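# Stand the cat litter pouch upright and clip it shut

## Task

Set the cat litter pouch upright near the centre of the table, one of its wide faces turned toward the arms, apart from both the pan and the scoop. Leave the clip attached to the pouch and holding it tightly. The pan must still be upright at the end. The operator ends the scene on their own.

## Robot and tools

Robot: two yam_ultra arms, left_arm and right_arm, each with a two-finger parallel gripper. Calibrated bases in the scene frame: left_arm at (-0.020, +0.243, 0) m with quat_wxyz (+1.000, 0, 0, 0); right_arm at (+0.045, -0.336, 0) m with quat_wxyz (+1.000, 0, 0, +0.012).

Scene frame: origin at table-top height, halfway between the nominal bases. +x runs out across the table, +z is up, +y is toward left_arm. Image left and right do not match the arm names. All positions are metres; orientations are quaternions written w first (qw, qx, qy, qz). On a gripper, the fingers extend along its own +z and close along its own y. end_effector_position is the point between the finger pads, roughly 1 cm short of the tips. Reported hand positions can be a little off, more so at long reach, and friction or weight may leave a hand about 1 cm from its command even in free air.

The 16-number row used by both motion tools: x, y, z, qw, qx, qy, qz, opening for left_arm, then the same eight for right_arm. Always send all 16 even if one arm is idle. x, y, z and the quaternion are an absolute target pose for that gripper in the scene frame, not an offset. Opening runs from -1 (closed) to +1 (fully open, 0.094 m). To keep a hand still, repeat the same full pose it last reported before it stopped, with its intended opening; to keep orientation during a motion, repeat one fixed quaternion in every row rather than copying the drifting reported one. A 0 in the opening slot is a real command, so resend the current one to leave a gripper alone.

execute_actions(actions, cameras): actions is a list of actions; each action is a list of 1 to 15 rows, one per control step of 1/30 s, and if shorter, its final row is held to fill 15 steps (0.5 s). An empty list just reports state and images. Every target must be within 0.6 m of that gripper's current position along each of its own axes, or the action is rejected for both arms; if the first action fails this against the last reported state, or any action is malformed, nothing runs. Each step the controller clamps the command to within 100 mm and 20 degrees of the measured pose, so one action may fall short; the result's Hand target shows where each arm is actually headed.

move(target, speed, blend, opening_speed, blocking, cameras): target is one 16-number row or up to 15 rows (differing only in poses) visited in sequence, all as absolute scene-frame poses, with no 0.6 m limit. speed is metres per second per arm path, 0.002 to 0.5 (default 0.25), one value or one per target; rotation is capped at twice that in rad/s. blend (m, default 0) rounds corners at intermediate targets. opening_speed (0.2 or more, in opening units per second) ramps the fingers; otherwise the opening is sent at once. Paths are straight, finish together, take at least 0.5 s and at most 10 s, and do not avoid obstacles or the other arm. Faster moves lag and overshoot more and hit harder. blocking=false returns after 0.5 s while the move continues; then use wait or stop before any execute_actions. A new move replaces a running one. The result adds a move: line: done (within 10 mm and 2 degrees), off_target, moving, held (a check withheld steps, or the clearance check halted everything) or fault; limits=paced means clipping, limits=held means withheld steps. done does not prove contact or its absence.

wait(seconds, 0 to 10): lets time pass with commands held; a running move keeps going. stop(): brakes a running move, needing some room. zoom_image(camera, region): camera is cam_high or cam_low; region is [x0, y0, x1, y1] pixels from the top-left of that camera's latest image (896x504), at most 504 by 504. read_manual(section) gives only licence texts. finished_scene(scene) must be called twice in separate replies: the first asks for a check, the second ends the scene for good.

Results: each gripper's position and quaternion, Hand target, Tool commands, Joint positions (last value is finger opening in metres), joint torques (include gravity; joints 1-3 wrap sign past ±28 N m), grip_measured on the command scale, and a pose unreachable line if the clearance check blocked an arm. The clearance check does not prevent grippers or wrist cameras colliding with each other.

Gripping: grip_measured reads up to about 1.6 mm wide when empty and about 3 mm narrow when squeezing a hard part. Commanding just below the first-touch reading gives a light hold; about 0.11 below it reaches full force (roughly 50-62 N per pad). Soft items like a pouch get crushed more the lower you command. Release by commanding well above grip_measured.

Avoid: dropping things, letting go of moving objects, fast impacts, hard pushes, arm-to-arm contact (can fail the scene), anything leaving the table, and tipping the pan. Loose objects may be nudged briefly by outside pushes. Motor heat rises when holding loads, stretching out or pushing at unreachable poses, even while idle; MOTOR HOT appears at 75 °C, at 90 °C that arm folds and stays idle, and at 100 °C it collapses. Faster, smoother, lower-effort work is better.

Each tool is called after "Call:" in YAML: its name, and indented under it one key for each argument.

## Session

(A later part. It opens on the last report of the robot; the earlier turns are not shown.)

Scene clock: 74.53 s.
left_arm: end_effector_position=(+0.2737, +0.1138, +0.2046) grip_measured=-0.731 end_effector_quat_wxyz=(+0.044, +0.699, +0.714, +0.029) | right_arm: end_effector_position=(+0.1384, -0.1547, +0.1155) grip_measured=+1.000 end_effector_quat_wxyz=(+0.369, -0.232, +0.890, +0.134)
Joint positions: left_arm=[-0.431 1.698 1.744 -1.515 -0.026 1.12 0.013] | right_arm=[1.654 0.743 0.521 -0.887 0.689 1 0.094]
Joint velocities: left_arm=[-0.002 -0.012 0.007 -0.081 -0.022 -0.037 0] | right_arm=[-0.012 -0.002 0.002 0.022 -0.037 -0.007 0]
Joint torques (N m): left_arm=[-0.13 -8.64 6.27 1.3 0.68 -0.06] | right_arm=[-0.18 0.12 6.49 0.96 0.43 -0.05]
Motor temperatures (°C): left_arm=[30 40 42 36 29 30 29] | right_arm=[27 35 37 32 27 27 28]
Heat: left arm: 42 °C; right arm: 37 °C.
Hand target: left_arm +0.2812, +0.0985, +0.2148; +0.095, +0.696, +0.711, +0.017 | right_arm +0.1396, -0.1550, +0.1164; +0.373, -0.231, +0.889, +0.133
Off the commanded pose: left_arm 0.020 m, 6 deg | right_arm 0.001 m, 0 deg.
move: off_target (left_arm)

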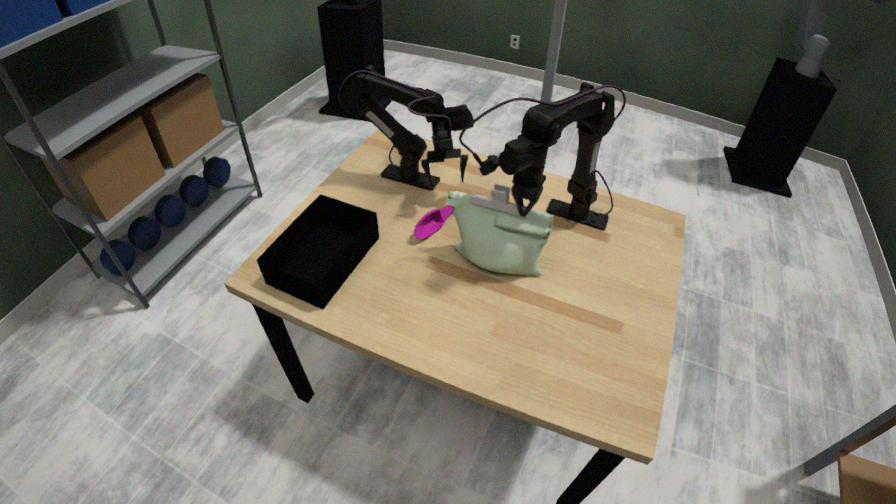

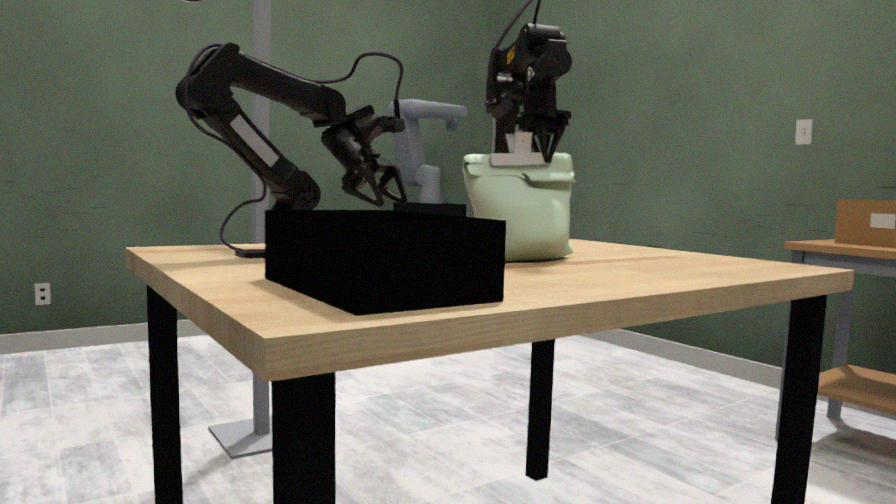

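Call:
move:
  target: [0.284, 0.098, 0.2, 0.0886, 0.6953, 0.713, 0.0146, -0.92, 0.1396, -0.155, 0.1164, 0.373, -0.231, 0.889, 0.133, 1.0]
  speed: 0.04

Call:
zoom_image:
  camera: "cam_high"
  region: [400, 160, 560, 320]

Call:
zoom_image:
  camera: "cam_low"
  region: [440, 80, 680, 290]

Scene clock: 75.53 s.
left_arm: end_effector_position=(+0.2771, +0.1135, +0.1958) grip_measured=-0.731 end_effector_quat_wxyz=(+0.045, +0.698, +0.714, +0.030) | right_arm: end_effector_position=(+0.1384, -0.1547, +0.1155) grip_measured=+1.000 end_effector_quat_wxyz=(+0.369, -0.232, +0.890, +0.134)
Joint positions: left_arm=[-0.427 1.698 1.707 -1.475 -0.025 1.122 0.013] | right_arm=[1.654 0.743 0.521 -0.887 0.689 1 0.094]
Joint velocities: left_arm=[0.002 0.012 -0.002 -0.037 0.037 -0.007 -0.001] | right_arm=[-0.012 -0.002 0.002 0.051 0.007 -0.037 0]
Joint torques (N m): left_arm=[0.02 -8.03 5.71 1.29 0.63 -0.05] | right_arm=[-0.32 0.21 6.39 0.95 0.42 -0.04]
Motor temperatures (°C): left_arm=[30 40 41 36 29 30 29] | right_arm=[27 35 37 32 27 27 28]
Heat: left arm: 41 °C; right arm: 37 °C.
Hand target: left_arm +0.2834, +0.0985, +0.2005; +0.087, +0.697, +0.712, +0.014 | right_arm +0.1396, -0.1550, +0.1164; +0.373, -0.231, +0.889, +0.133
Off the commanded pose: left_arm 0.017 m, 5 deg | right_arm 0.001 m, 0 deg.
move: off_target (left_arm)

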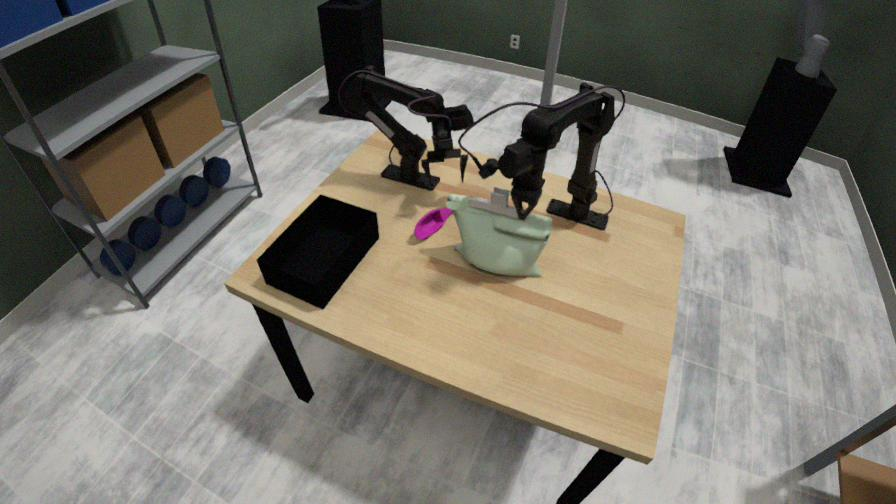

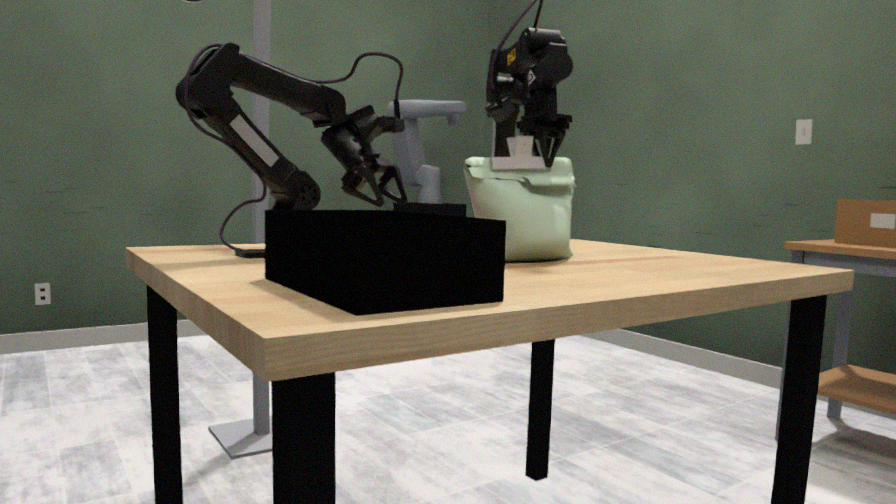

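Scaled by 3.150.

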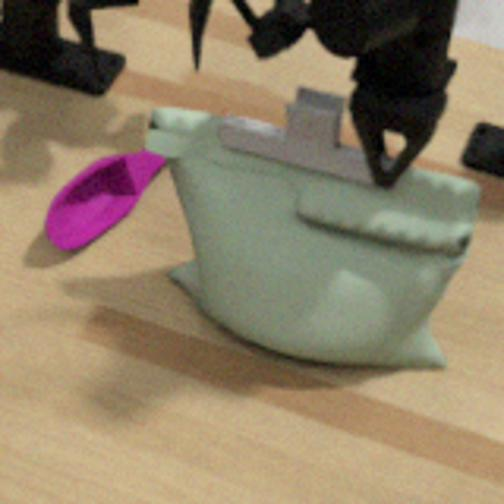

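Scaled by 2.100.

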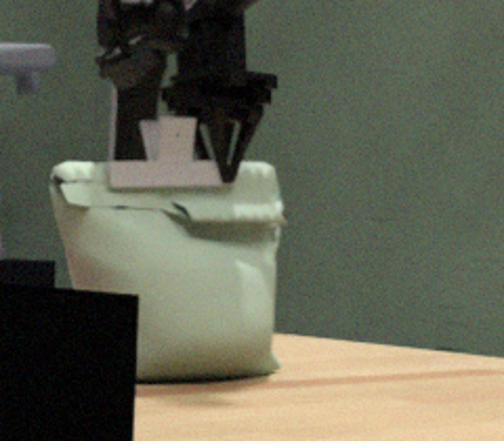

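Call:
move:
  target: [0.264, 0.0925, 0.256, 0.1828, 0.6950, 0.6952, 0.0156, -0.92, 0.1396, -0.155, 0.1164, 0.373, -0.231, 0.889, 0.133, 1.0]
  speed: 0.07

Call:
zoom_image:
  camera: "cam_high"
  region: [400, 160, 560, 320]

Call:
zoom_image:
  camera: "cam_low"
  region: [440, 80, 680, 290]

Scene clock: 78.37 s.
left_arm: end_effector_position=(+0.2578, +0.1114, +0.2214) grip_measured=-0.732 end_effector_quat_wxyz=(+0.089, +0.704, +0.704, +0.018) | right_arm: end_effector_position=(+0.1384, -0.1547, +0.1155) grip_measured=+1.000 end_effector_quat_wxyz=(+0.369, -0.232, +0.890, +0.134)
Joint positions: left_arm=[-0.428 1.588 1.684 -1.487 0.028 1.139 0.013] | right_arm=[1.654 0.743 0.521 -0.887 0.689 1 0.094]
Joint velocities: left_arm=[0.002 -0.017 -0.007 0.022 -0.037 0.066 -0.001] | right_arm=[0.002 -0.022 0.002 -0.051 0.022 -0.007 0]
Joint torques (N m): left_arm=[-0.29 -11.41 8.7 1.44 0.85 -0.06] | right_arm=[-0.01 0.08 6.49 0.94 0.35 -0.04]
Motor temperatures (°C): left_arm=[30 40 41 36 29 30 29] | right_arm=[27 35 37 32 27 27 28]
Heat: left arm: 41 °C; right arm: 37 °C.
Hand target: left_arm +0.2622, +0.0943, +0.2566; +0.180, +0.699, +0.692, +0.014 | right_arm +0.1396, -0.1550, +0.1164; +0.373, -0.231, +0.889, +0.133
Off the commanded pose: left_arm 0.040 m, 11 deg | right_arm 0.001 m, 0 deg.
move: off_target (left_arm)

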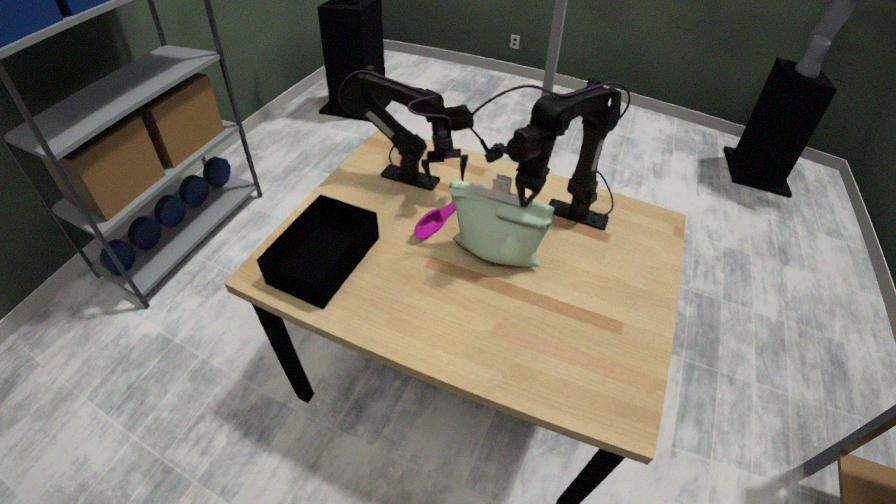

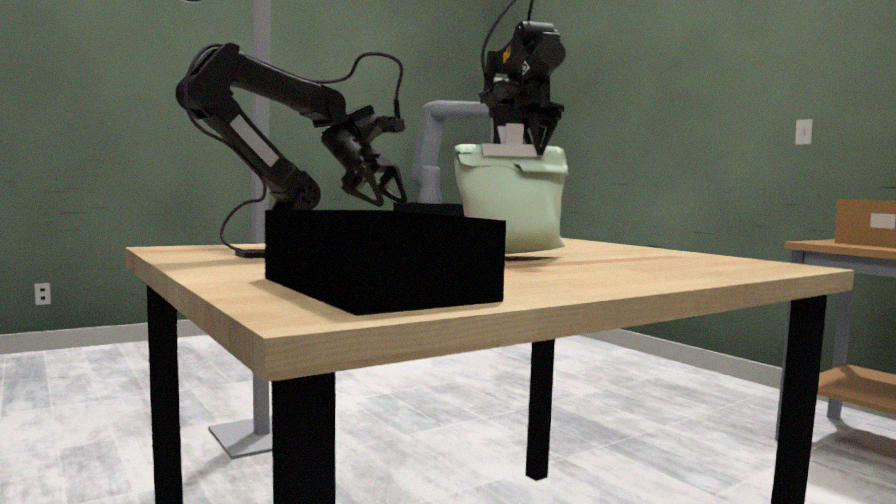

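Scaled by 3.150.

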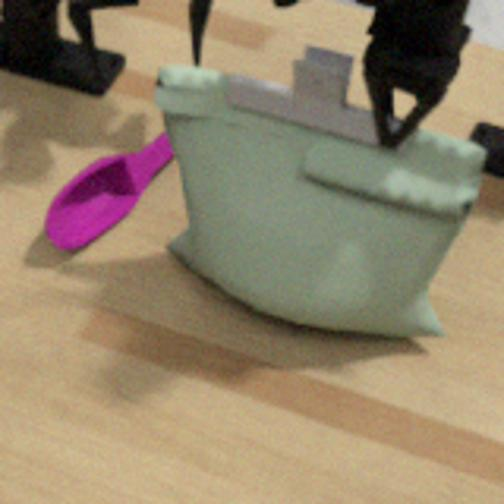

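Scaled by 2.100.

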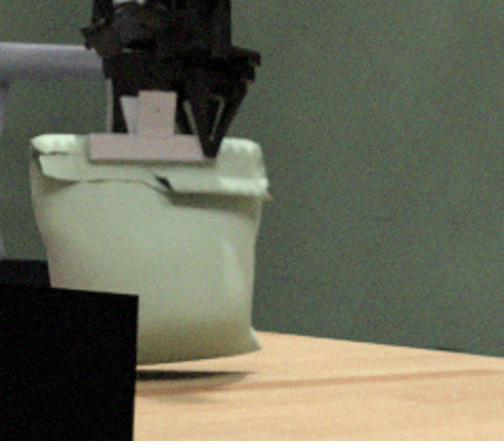

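Call:
move:
  target: [0.268, 0.088, 0.212, 0.1474, 0.6945, 0.7039, -0.0221, -0.92, 0.1396, -0.155, 0.1164, 0.373, -0.231, 0.889, 0.133, 1.0]
  speed: 0.05

Call:
zoom_image:
  camera: "cam_high"
  region: [400, 160, 560, 320]

Call:
zoom_image:
  camera: "cam_low"
  region: [440, 80, 680, 290]

Scene clock: 80.03 s.
left_arm: end_effector_position=(+0.2572, +0.1125, +0.2014) grip_measured=-0.732 end_effector_quat_wxyz=(+0.080, +0.701, +0.708, +0.005) | right_arm: end_effector_position=(+0.1384, -0.1547, +0.1155) grip_measured=+1.000 end_effector_quat_wxyz=(+0.369, -0.232, +0.890, +0.134)
Joint positions: left_arm=[-0.414 1.588 1.605 -1.436 0.049 1.143 0.013] | right_arm=[1.654 0.743 0.521 -0.887 0.689 1 0.094]
Joint velocities: left_arm=[0.012 0.017 -0.012 0.051 0.007 0.11 0.001] | right_arm=[-0.007 -0.002 0.007 -0.095 -0.022 0.037 0]
Joint torques (N m): left_arm=[-0.09 -7.35 6.56 1.58 1.15 -0.13] | right_arm=[-0.18 0.09 6.6 0.88 0.4 -0.06]
Motor temperatures (°C): left_arm=[30 40 41 36 29 30 29] | right_arm=[27 35 37 32 27 27 28]
Heat: left arm: 41 °C; right arm: 37 °C.
Hand target: left_arm +0.2666, +0.0894, +0.2138; +0.144, +0.697, +0.702, -0.022 | right_arm +0.1396, -0.1550, +0.1164; +0.373, -0.231, +0.889, +0.133
Off the commanded pose: left_arm 0.029 m, 8 deg | right_arm 0.001 m, 0 deg.
move: off_target (left_arm)

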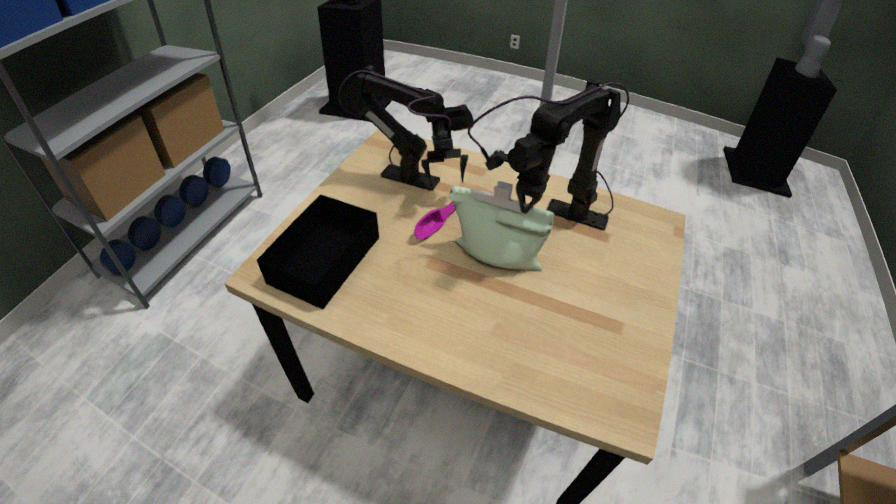

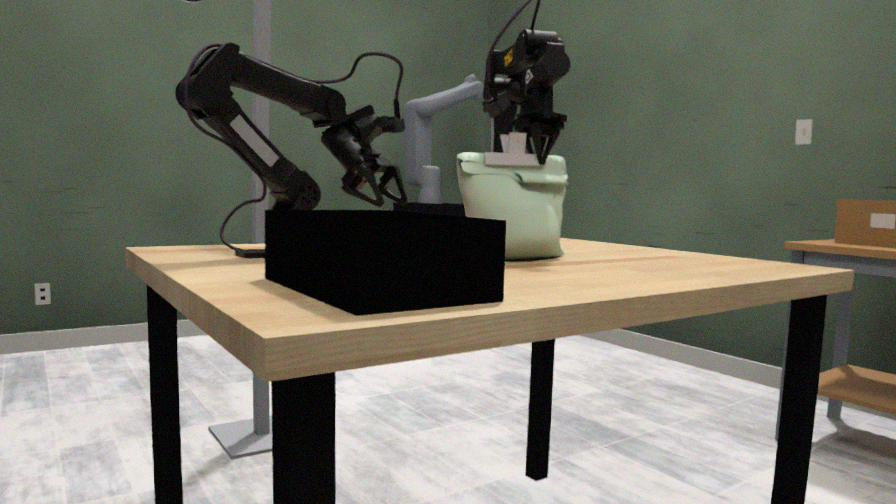

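Scaled by 3.150.

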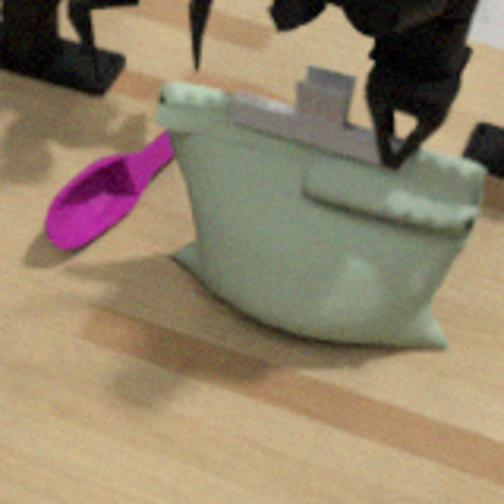

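Scaled by 2.100.

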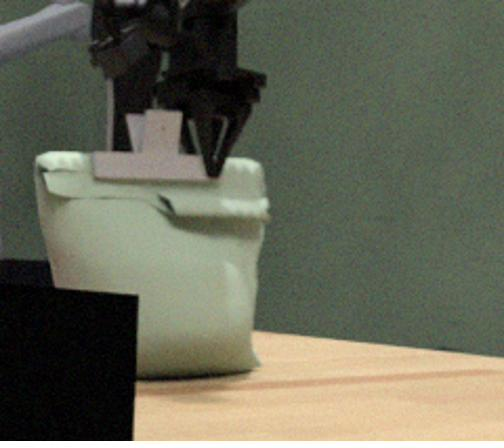

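Call:
move:
  target: [0.286, 0.108, 0.205, 0.1474, 0.6945, 0.7039, -0.0221, -0.92, 0.1396, -0.155, 0.1164, 0.373, -0.231, 0.889, 0.133, 1.0]
  speed: 0.05

Call:
zoom_image:
  camera: "cam_high"
  region: [400, 160, 560, 320]

Call:
zoom_image:
  camera: "cam_low"
  region: [440, 80, 680, 290]

Scene clock: 81.83 s.
left_arm: end_effector_position=(+0.2732, +0.1233, +0.1991) grip_measured=-0.732 end_effector_quat_wxyz=(+0.099, +0.700, +0.707, -0.008) | right_arm: end_effector_position=(+0.1384, -0.1547, +0.1155) grip_measured=+1.000 end_effector_quat_wxyz=(+0.369, -0.232, +0.890, +0.134)
Joint positions: left_arm=[-0.333 1.603 1.605 -1.4 0.1 1.22 0.013] | right_arm=[1.654 0.743 0.521 -0.887 0.689 1 0.094]
Joint velocities: left_arm=[-0.022 0.017 -0.017 0.066 0.007 0.022 0] | right_arm=[-0.012 -0.007 0.012 -0.081 0.022 -0.037 0]
Joint torques (N m): left_arm=[0.7 -6.09 6.65 1.45 0.89 -0.07] | right_arm=[-0.05 0.02 6.48 0.91 0.39 -0.08]
Motor temperatures (°C): left_arm=[30 39 40 36 29 30 29] | right_arm=[27 35 37 32 27 27 28]
Heat: left arm: 40 °C; right arm: 37 °C.
Hand target: left_arm +0.2854, +0.1084, +0.2058; +0.146, +0.696, +0.703, -0.023 | right_arm +0.1396, -0.1550, +0.1164; +0.373, -0.231, +0.889, +0.133
Off the commanded pose: left_arm 0.021 m, 6 deg | right_arm 0.001 m, 0 deg.
move: off_target (left_arm)

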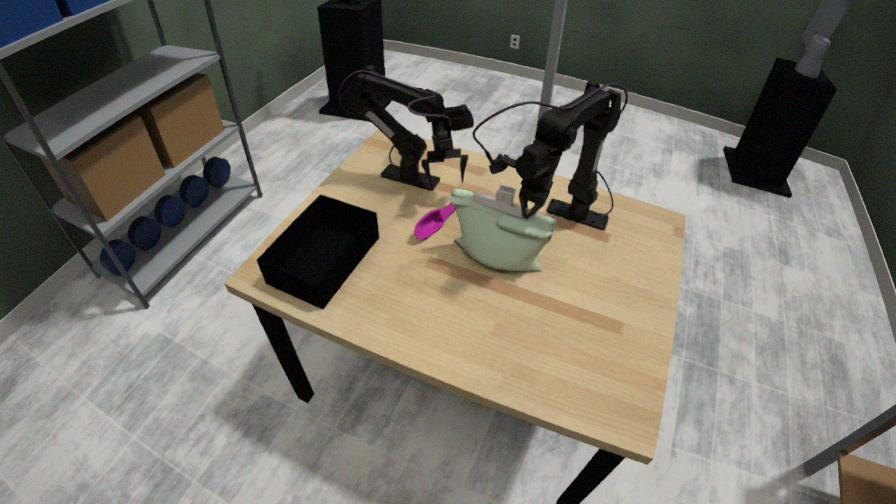

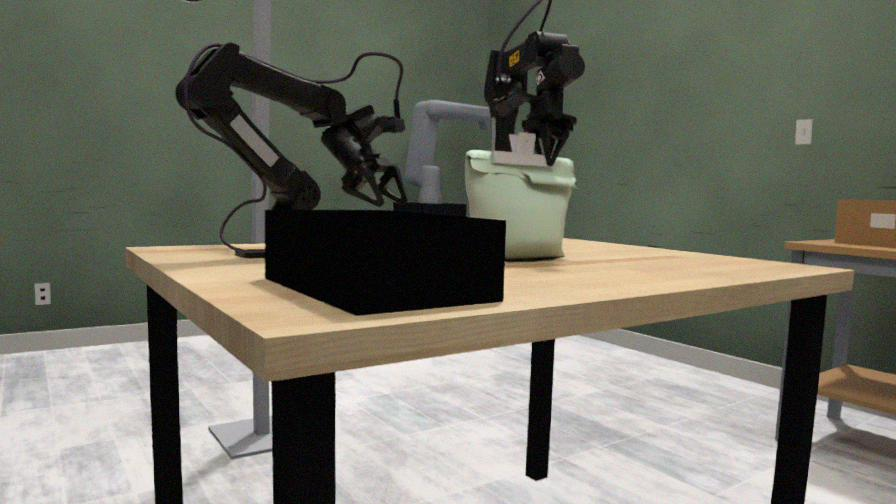

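Scaled by 3.150.

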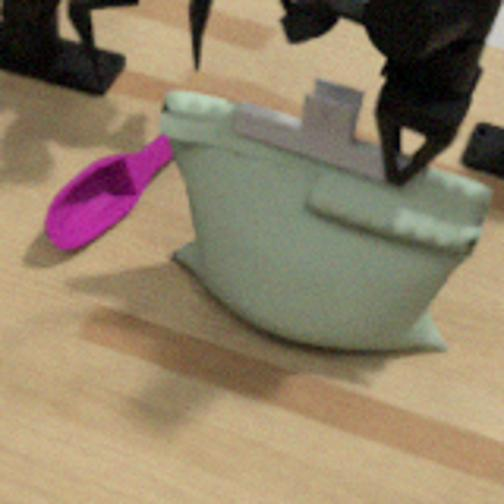

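Scaled by 2.100.

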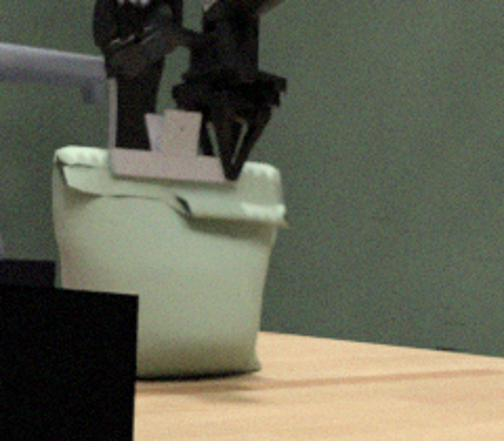

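Call:
move:
  target: [0.286, 0.108, 0.199, 0.1106, 0.6948, 0.7106, 0.002, -0.92, 0.1396, -0.155, 0.1164, 0.373, -0.231, 0.889, 0.133, 1.0]
  speed: 0.05

Call:
zoom_image:
  camera: "cam_high"
  region: [400, 160, 560, 320]

Call:
zoom_image:
  camera: "cam_low"
  region: [440, 80, 680, 290]

Scene clock: 83.40 s.
left_arm: end_effector_position=(+0.2732, +0.1196, +0.1926) grip_measured=-0.732 end_effector_quat_wxyz=(+0.083, +0.698, +0.711, +0.002) | right_arm: end_effector_position=(+0.1384, -0.1547, +0.1155) grip_measured=+1.000 end_effector_quat_wxyz=(+0.369, -0.232, +0.890, +0.134)
Joint positions: left_arm=[-0.365 1.623 1.605 -1.4 0.063 1.183 0.013] | right_arm=[1.654 0.743 0.521 -0.887 0.689 1 0.094]
Joint velocities: left_arm=[-0.007 0.027 -0.007 0.007 0.007 -0.037 -0.001] | right_arm=[-0.012 -0.002 -0.017 0.007 -0.007 0.022 0]
Joint torques (N m): left_arm=[-0.68 -5.03 9.02 1.11 0.27 -0.11] | right_arm=[-0.25 0.13 6.78 0.9 0.4 -0.01]
Motor temperatures (°C): left_arm=[30 39 40 36 29 30 29] | right_arm=[27 35 37 32 27 27 28]
Heat: left arm: 40 °C; right arm: 37 °C.
Hand target: left_arm +0.2851, +0.1083, +0.1990; +0.110, +0.695, +0.710, +0.002 | right_arm +0.1396, -0.1550, +0.1164; +0.373, -0.231, +0.889, +0.133
Off the commanded pose: left_arm 0.018 m, 3 deg | right_arm 0.001 m, 0 deg.
move: off_target (left_arm)

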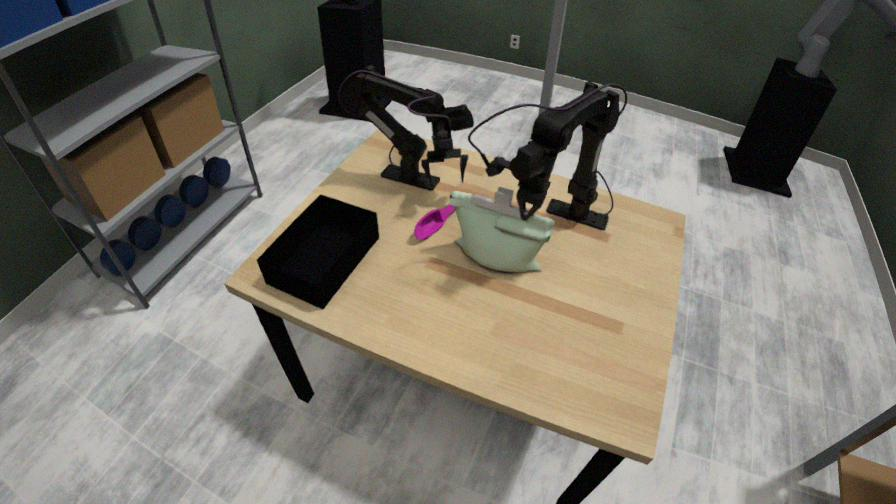

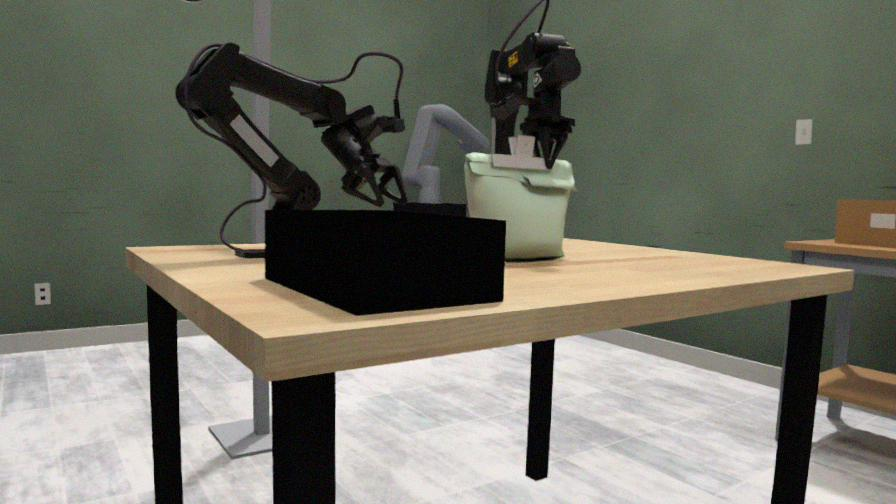

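Scaled by 3.150.

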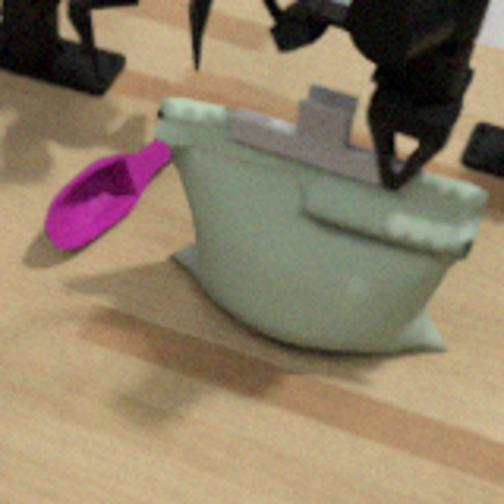

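Scaled by 2.100.

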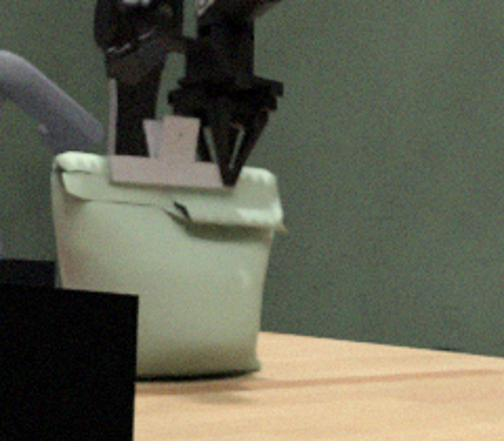

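Call:
move:
  target: [0.279, 0.114, 0.199, 0.1, 0.6965, 0.7105, 0.002, -0.92, 0.1396, -0.155, 0.1164, 0.373, -0.231, 0.889, 0.133, 1.0]
  speed: 0.05
  cameras: ["cam_high"]

Scene clock: 84.37 s.
left_arm: end_effector_position=(+0.2733, +0.1199, +0.1926) grip_measured=-0.732 end_effector_quat_wxyz=(+0.082, +0.698, +0.711, +0.002) | right_arm: end_effector_position=(+0.1384, -0.1547, +0.1155) grip_measured=+1.000 end_effector_quat_wxyz=(+0.369, -0.232, +0.890, +0.134)
Joint positions: left_arm=[-0.365 1.623 1.605 -1.4 0.061 1.183 0.013] | right_arm=[1.654 0.743 0.521 -0.887 0.689 1 0.094]
Joint velocities: left_arm=[-0.002 -0.032 -0.002 -0.081 -0.051 0.066 -0.001] | right_arm=[-0.007 0.002 -0.012 0.051 -0.051 -0.066 0]
Joint torques (N m): left_arm=[-0.13 -6.01 8.28 0.89 0.2 -0.02] | right_arm=[-0.1 0.13 6.42 0.9 0.46 -0.04]
Motor temperatures (°C): left_arm=[30 38 41 35 29 30 30] | right_arm=[27 35 37 32 27 27 28]
Heat: left arm: 41 °C; right arm: 37 °C.
Hand target: left_arm +0.2789, +0.1140, +0.1989; +0.100, +0.697, +0.710, +0.002 | right_arm +0.1396, -0.1550, +0.1164; +0.373, -0.231, +0.889, +0.133
Off the commanded pose: left_arm 0.010 m, 2 deg | right_arm 0.001 m, 0 deg.
move: done
Images, in order (width x height): cam_high 896x504.

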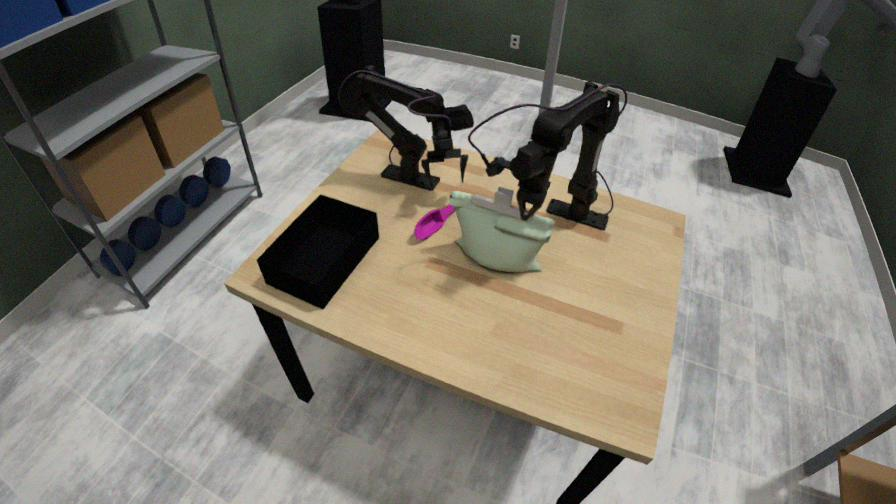

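Call:
move:
  target: [0.279, 0.114, 0.199, 0.1, 0.6965, 0.7105, 0.002, 0.1, 0.1396, -0.155, 0.1164, 0.373, -0.231, 0.889, 0.133, 1.0]
  speed: 0.05
  opening_speed: 1.0

Call:
zoom_image:
  camera: "cam_high"
  region: [400, 160, 560, 320]

Call:
zoom_image:
  camera: "cam_low"
  region: [440, 80, 680, 290]

Scene clock: 85.77 s.
left_arm: end_effector_position=(+0.2741, +0.1195, +0.1927) grip_measured=+0.099 end_effector_quat_wxyz=(+0.084, +0.698, +0.711, +0.003) | right_arm: end_effector_position=(+0.1384, -0.1547, +0.1155) grip_measured=+1.000 end_effector_quat_wxyz=(+0.369, -0.232, +0.890, +0.134)
Joint positions: left_arm=[-0.365 1.623 1.605 -1.396 0.061 1.183 0.052] | right_arm=[1.654 0.743 0.521 -0.887 0.689 1 0.094]
Joint velocities: left_arm=[-0.017 0.027 0.012 0.022 0.037 0.022 0] | right_arm=[-0.002 -0.002 -0.007 -0.037 0.022 0.037 0]
Joint torques (N m): left_arm=[-0.2 -5.83 8.42 0.81 0.24 -0.03] | right_arm=[-0.16 0.17 6.35 0.92 0.35 -0.07]
Motor temperatures (°C): left_arm=[30 38 41 35 29 30 29] | right_arm=[27 35 37 32 27 27 28]
Heat: left arm: 41 °C; right arm: 37 °C.
Hand target: left_arm +0.2788, +0.1140, +0.1989; +0.100, +0.697, +0.710, +0.002 | right_arm +0.1396, -0.1550, +0.1164; +0.373, -0.231, +0.889, +0.133
Off the commanded pose: left_arm 0.010 m, 2 deg | right_arm 0.001 m, 0 deg.
move: done

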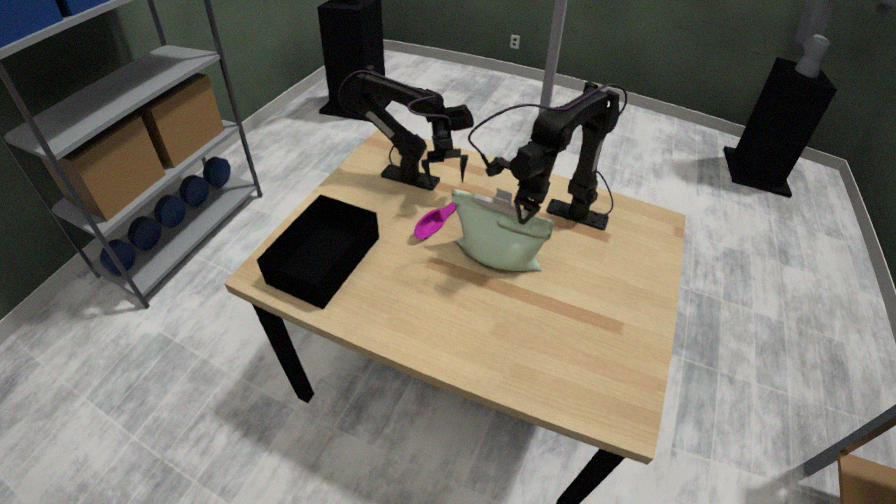

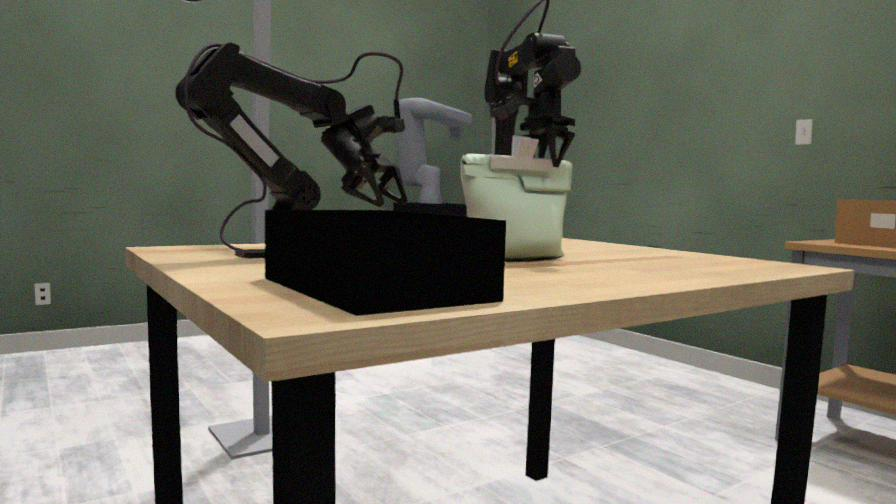

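Scaled by 3.150.

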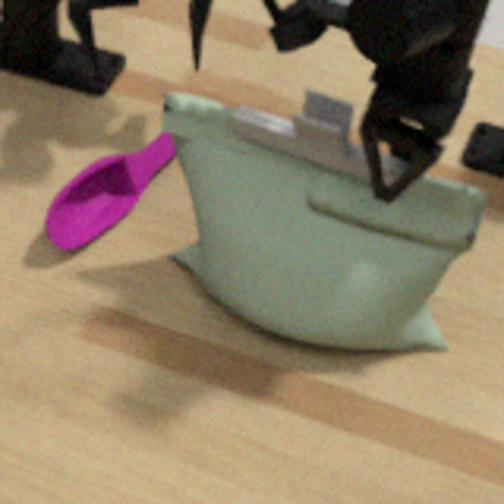

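Scaled by 2.100.

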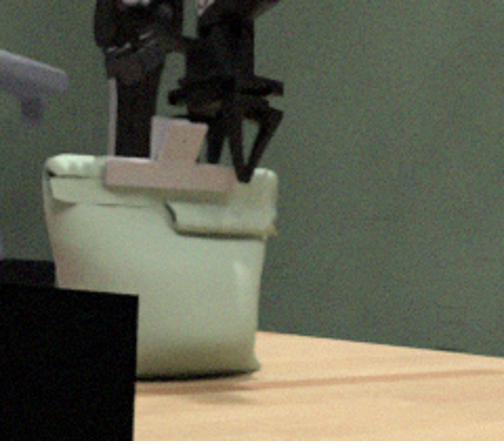

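Call:
zoom_image:
  camera: "cam_high"
  region: [460, 170, 560, 240]

Call:
zoom_image:
  camera: "cam_low"
  region: [460, 110, 590, 200]

Scaled by 5.040.

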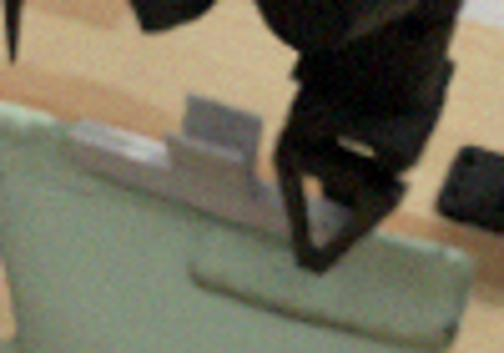

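Scaled by 3.877.

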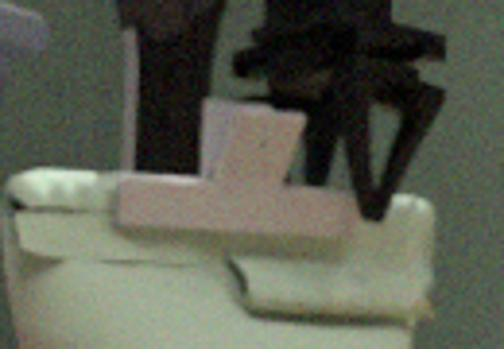

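Call:
move:
  target: [0.272, 0.123, 0.235, 0.1347, 0.7006, 0.7003, 0.0258, 0.1, 0.1396, -0.155, 0.1164, 0.373, -0.231, 0.889, 0.133, 1.0]
  speed: 0.05

Call:
zoom_image:
  camera: "cam_high"
  region: [400, 160, 560, 320]

Call:
zoom_image:
  camera: "cam_low"
  region: [440, 80, 680, 290]

Scene clock: 87.67 s.
left_arm: end_effector_position=(+0.2746, +0.1210, +0.2217) grip_measured=+0.099 end_effector_quat_wxyz=(+0.121, +0.703, +0.701, +0.021) | right_arm: end_effector_position=(+0.1384, -0.1547, +0.1155) grip_measured=+1.000 end_effector_quat_wxyz=(+0.369, -0.232, +0.890, +0.134)
Joint positions: left_arm=[-0.361 1.573 1.656 -1.415 0.061 1.206 0.052] | right_arm=[1.654 0.743 0.521 -0.887 0.689 1 0.094]
Joint velocities: left_arm=[-0.002 -0.012 0.012 -0.037 0.051 0.007 -0.001] | right_arm=[0.002 -0.002 -0.022 0.066 -0.022 -0.007 0]
Joint torques (N m): left_arm=[0.53 -7.38 8.7 0.69 0.06 -0.03] | right_arm=[-0.23 0.25 6.46 0.93 0.46 -0.09]
Motor temperatures (°C): left_arm=[30 38 41 35 29 30 29] | right_arm=[27 35 37 32 27 27 28]
Heat: left arm: 41 °C; right arm: 37 °C.
Hand target: left_arm +0.2723, +0.1228, +0.2343; +0.135, +0.701, +0.700, +0.025 | right_arm +0.1396, -0.1550, +0.1164; +0.373, -0.231, +0.889, +0.133
Off the commanded pose: left_arm 0.014 m, 2 deg | right_arm 0.001 m, 0 deg.
move: off_target (left_arm)

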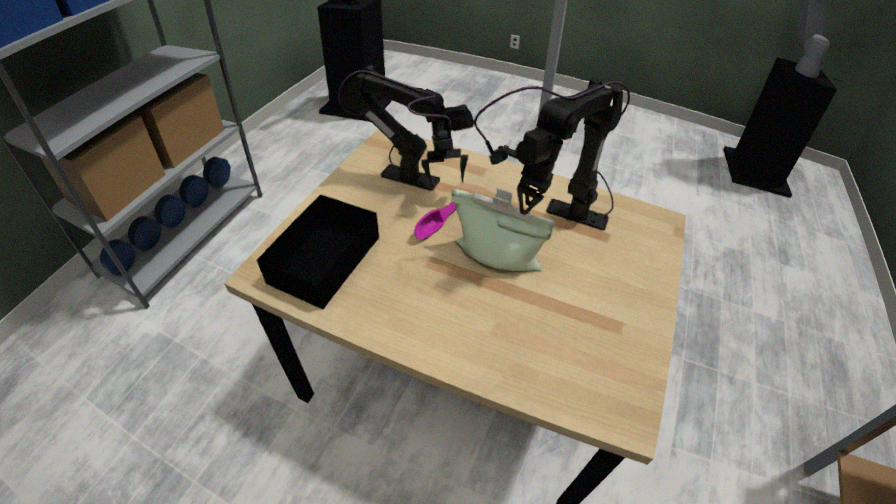

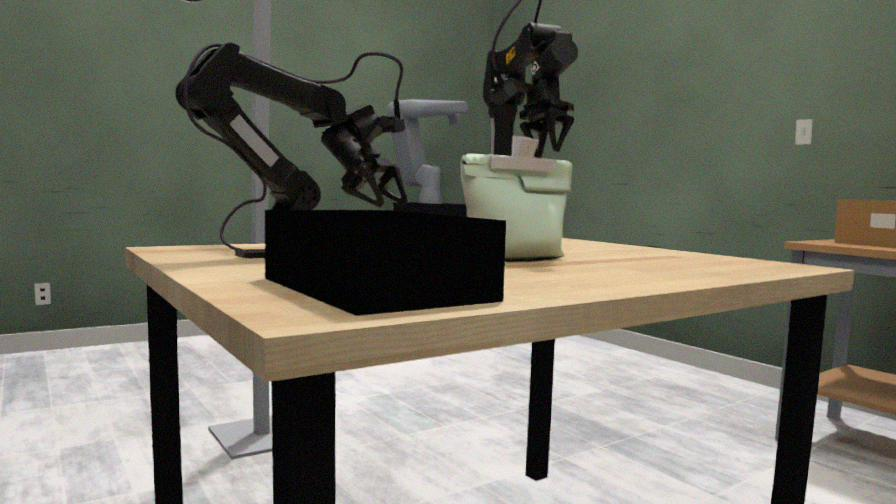

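Scaled by 3.150.

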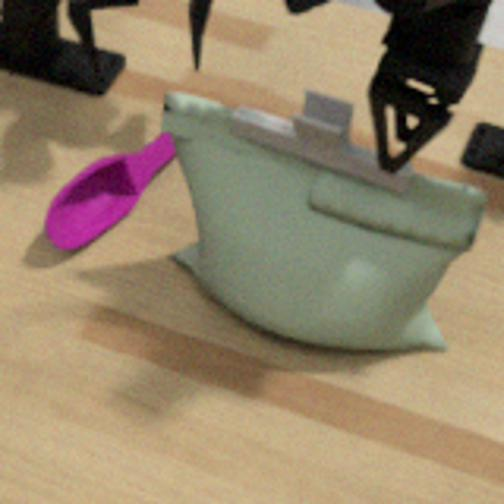

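Scaled by 2.100.

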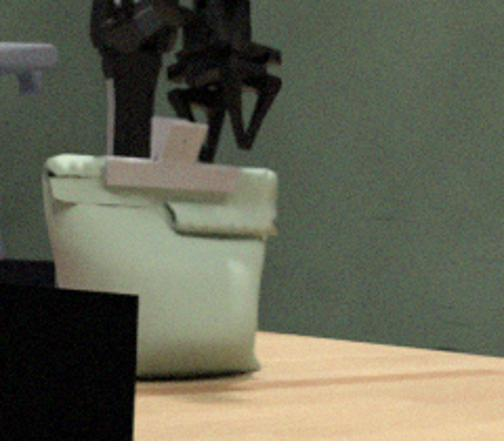

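Call:
move:
  target:
    - [0.266, 0.135, 0.285, 0.1531, 0.7011, 0.6904, 0.0923, 0.1, 0.1396, -0.155, 0.1164, 0.373, -0.231, 0.889, 0.133, 1.0]
    - [0.17, 0.2, 0.29, 0.2164, 0.6937, 0.6695, 0.1537, 0.1, 0.1396, -0.155, 0.1164, 0.373, -0.231, 0.889, 0.133, 1.0]
  speed: [0.08, 0.15]
  blend: 0.02

Call:
zoom_image:
  camera: "cam_high"
  region: [400, 160, 560, 320]

Call:
zoom_image:
  camera: "cam_low"
  region: [440, 80, 680, 290]

Scene clock: 90.37 s.
left_arm: end_effector_position=(+0.1744, +0.2009, +0.2938) grip_measured=+0.099 end_effector_quat_wxyz=(+0.222, +0.694, +0.666, +0.160) | right_arm: end_effector_position=(+0.1384, -0.1547, +0.1155) grip_measured=+1.000 end_effector_quat_wxyz=(+0.369, -0.232, +0.890, +0.134)
Joint positions: left_arm=[-0.247 0.998 1.469 -1.488 -0.034 1.374 0.052] | right_arm=[1.654 0.743 0.521 -0.887 0.689 1 0.094]
Joint velocities: left_arm=[0.002 0.022 0.007 0.022 -0.066 0.022 0] | right_arm=[0.012 -0.007 0.002 -0.007 -0.037 0.022 0]
Joint torques (N m): left_arm=[0.46 0.1 4.88 1.35 0.13 -0.01] | right_arm=[0.02 0.16 6.46 0.95 0.44 -0.01]
Motor temperatures (°C): left_arm=[30 37 41 35 29 30 29] | right_arm=[27 35 37 32 27 27 28]
Heat: left arm: 41 °C; right arm: 37 °C.
Hand target: left_arm +0.1723, +0.2000, +0.2901; +0.220, +0.695, +0.668, +0.152 | right_arm +0.1396, -0.1550, +0.1164; +0.373, -0.231, +0.889, +0.133
Off the commanded pose: left_arm 0.006 m, 1 deg | right_arm 0.001 m, 0 deg.
move: done

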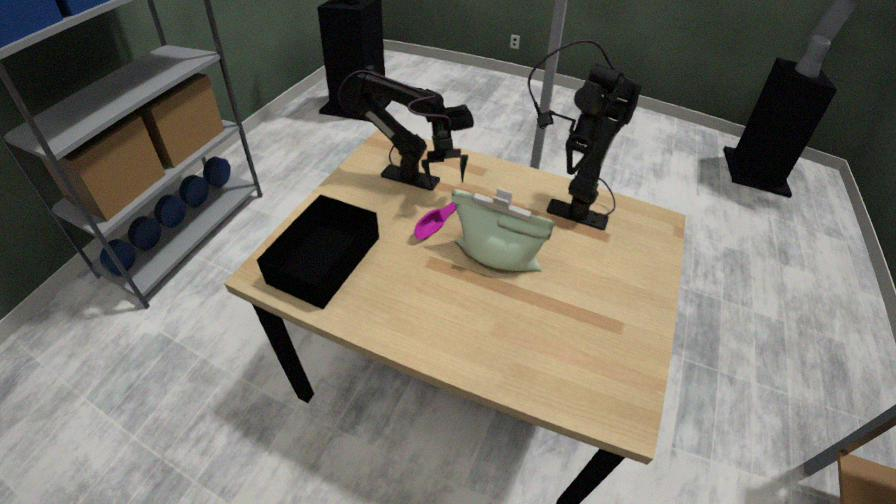

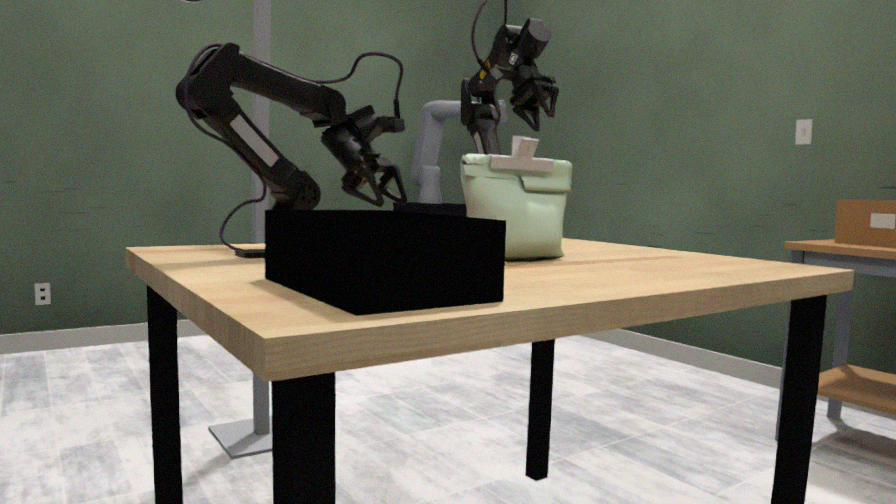

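Scaled by 3.150.

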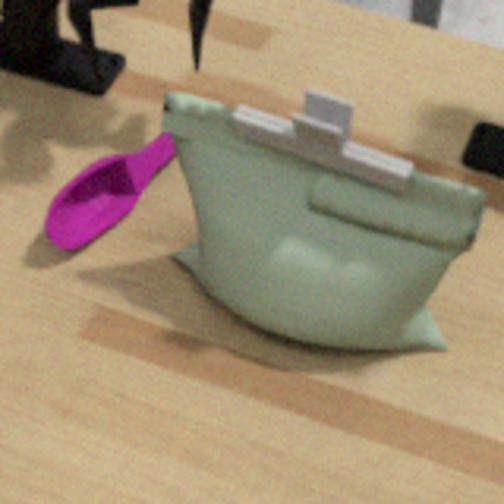

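Scaled by 2.100.

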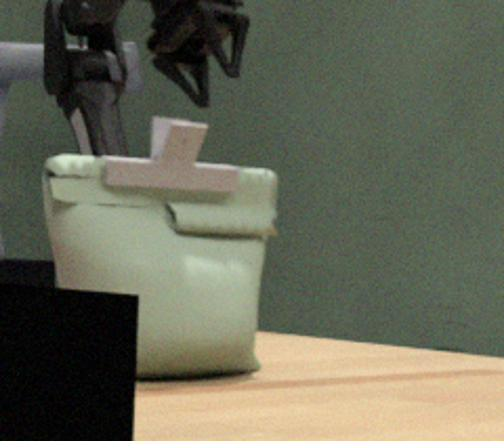

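Call:
zoom_image:
  camera: "cam_high"
  region: [445, 180, 560, 285]

Call:
zoom_image:
  camera: "cam_low"
  region: [450, 120, 590, 270]

Scaled by 4.383.

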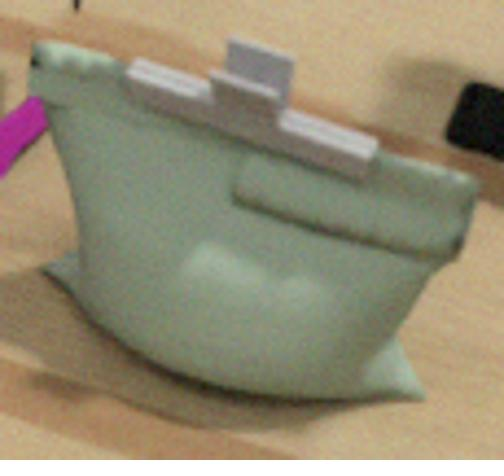

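Scaled by 3.360.

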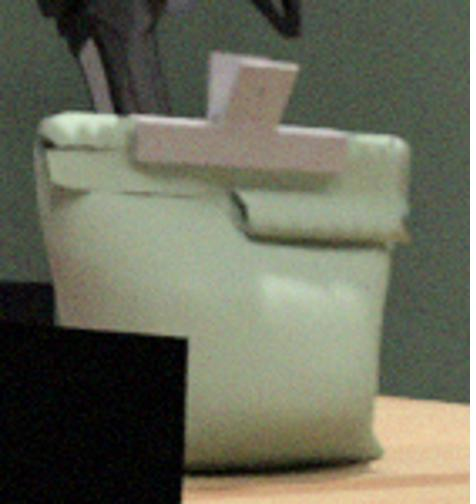

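Call:
finished_scene:
  scene: 1

This call ended nothing. Check each condition of the task against the scene as it is now, look again where you are not sure, and mend what is not met. Then call finished_scene again.


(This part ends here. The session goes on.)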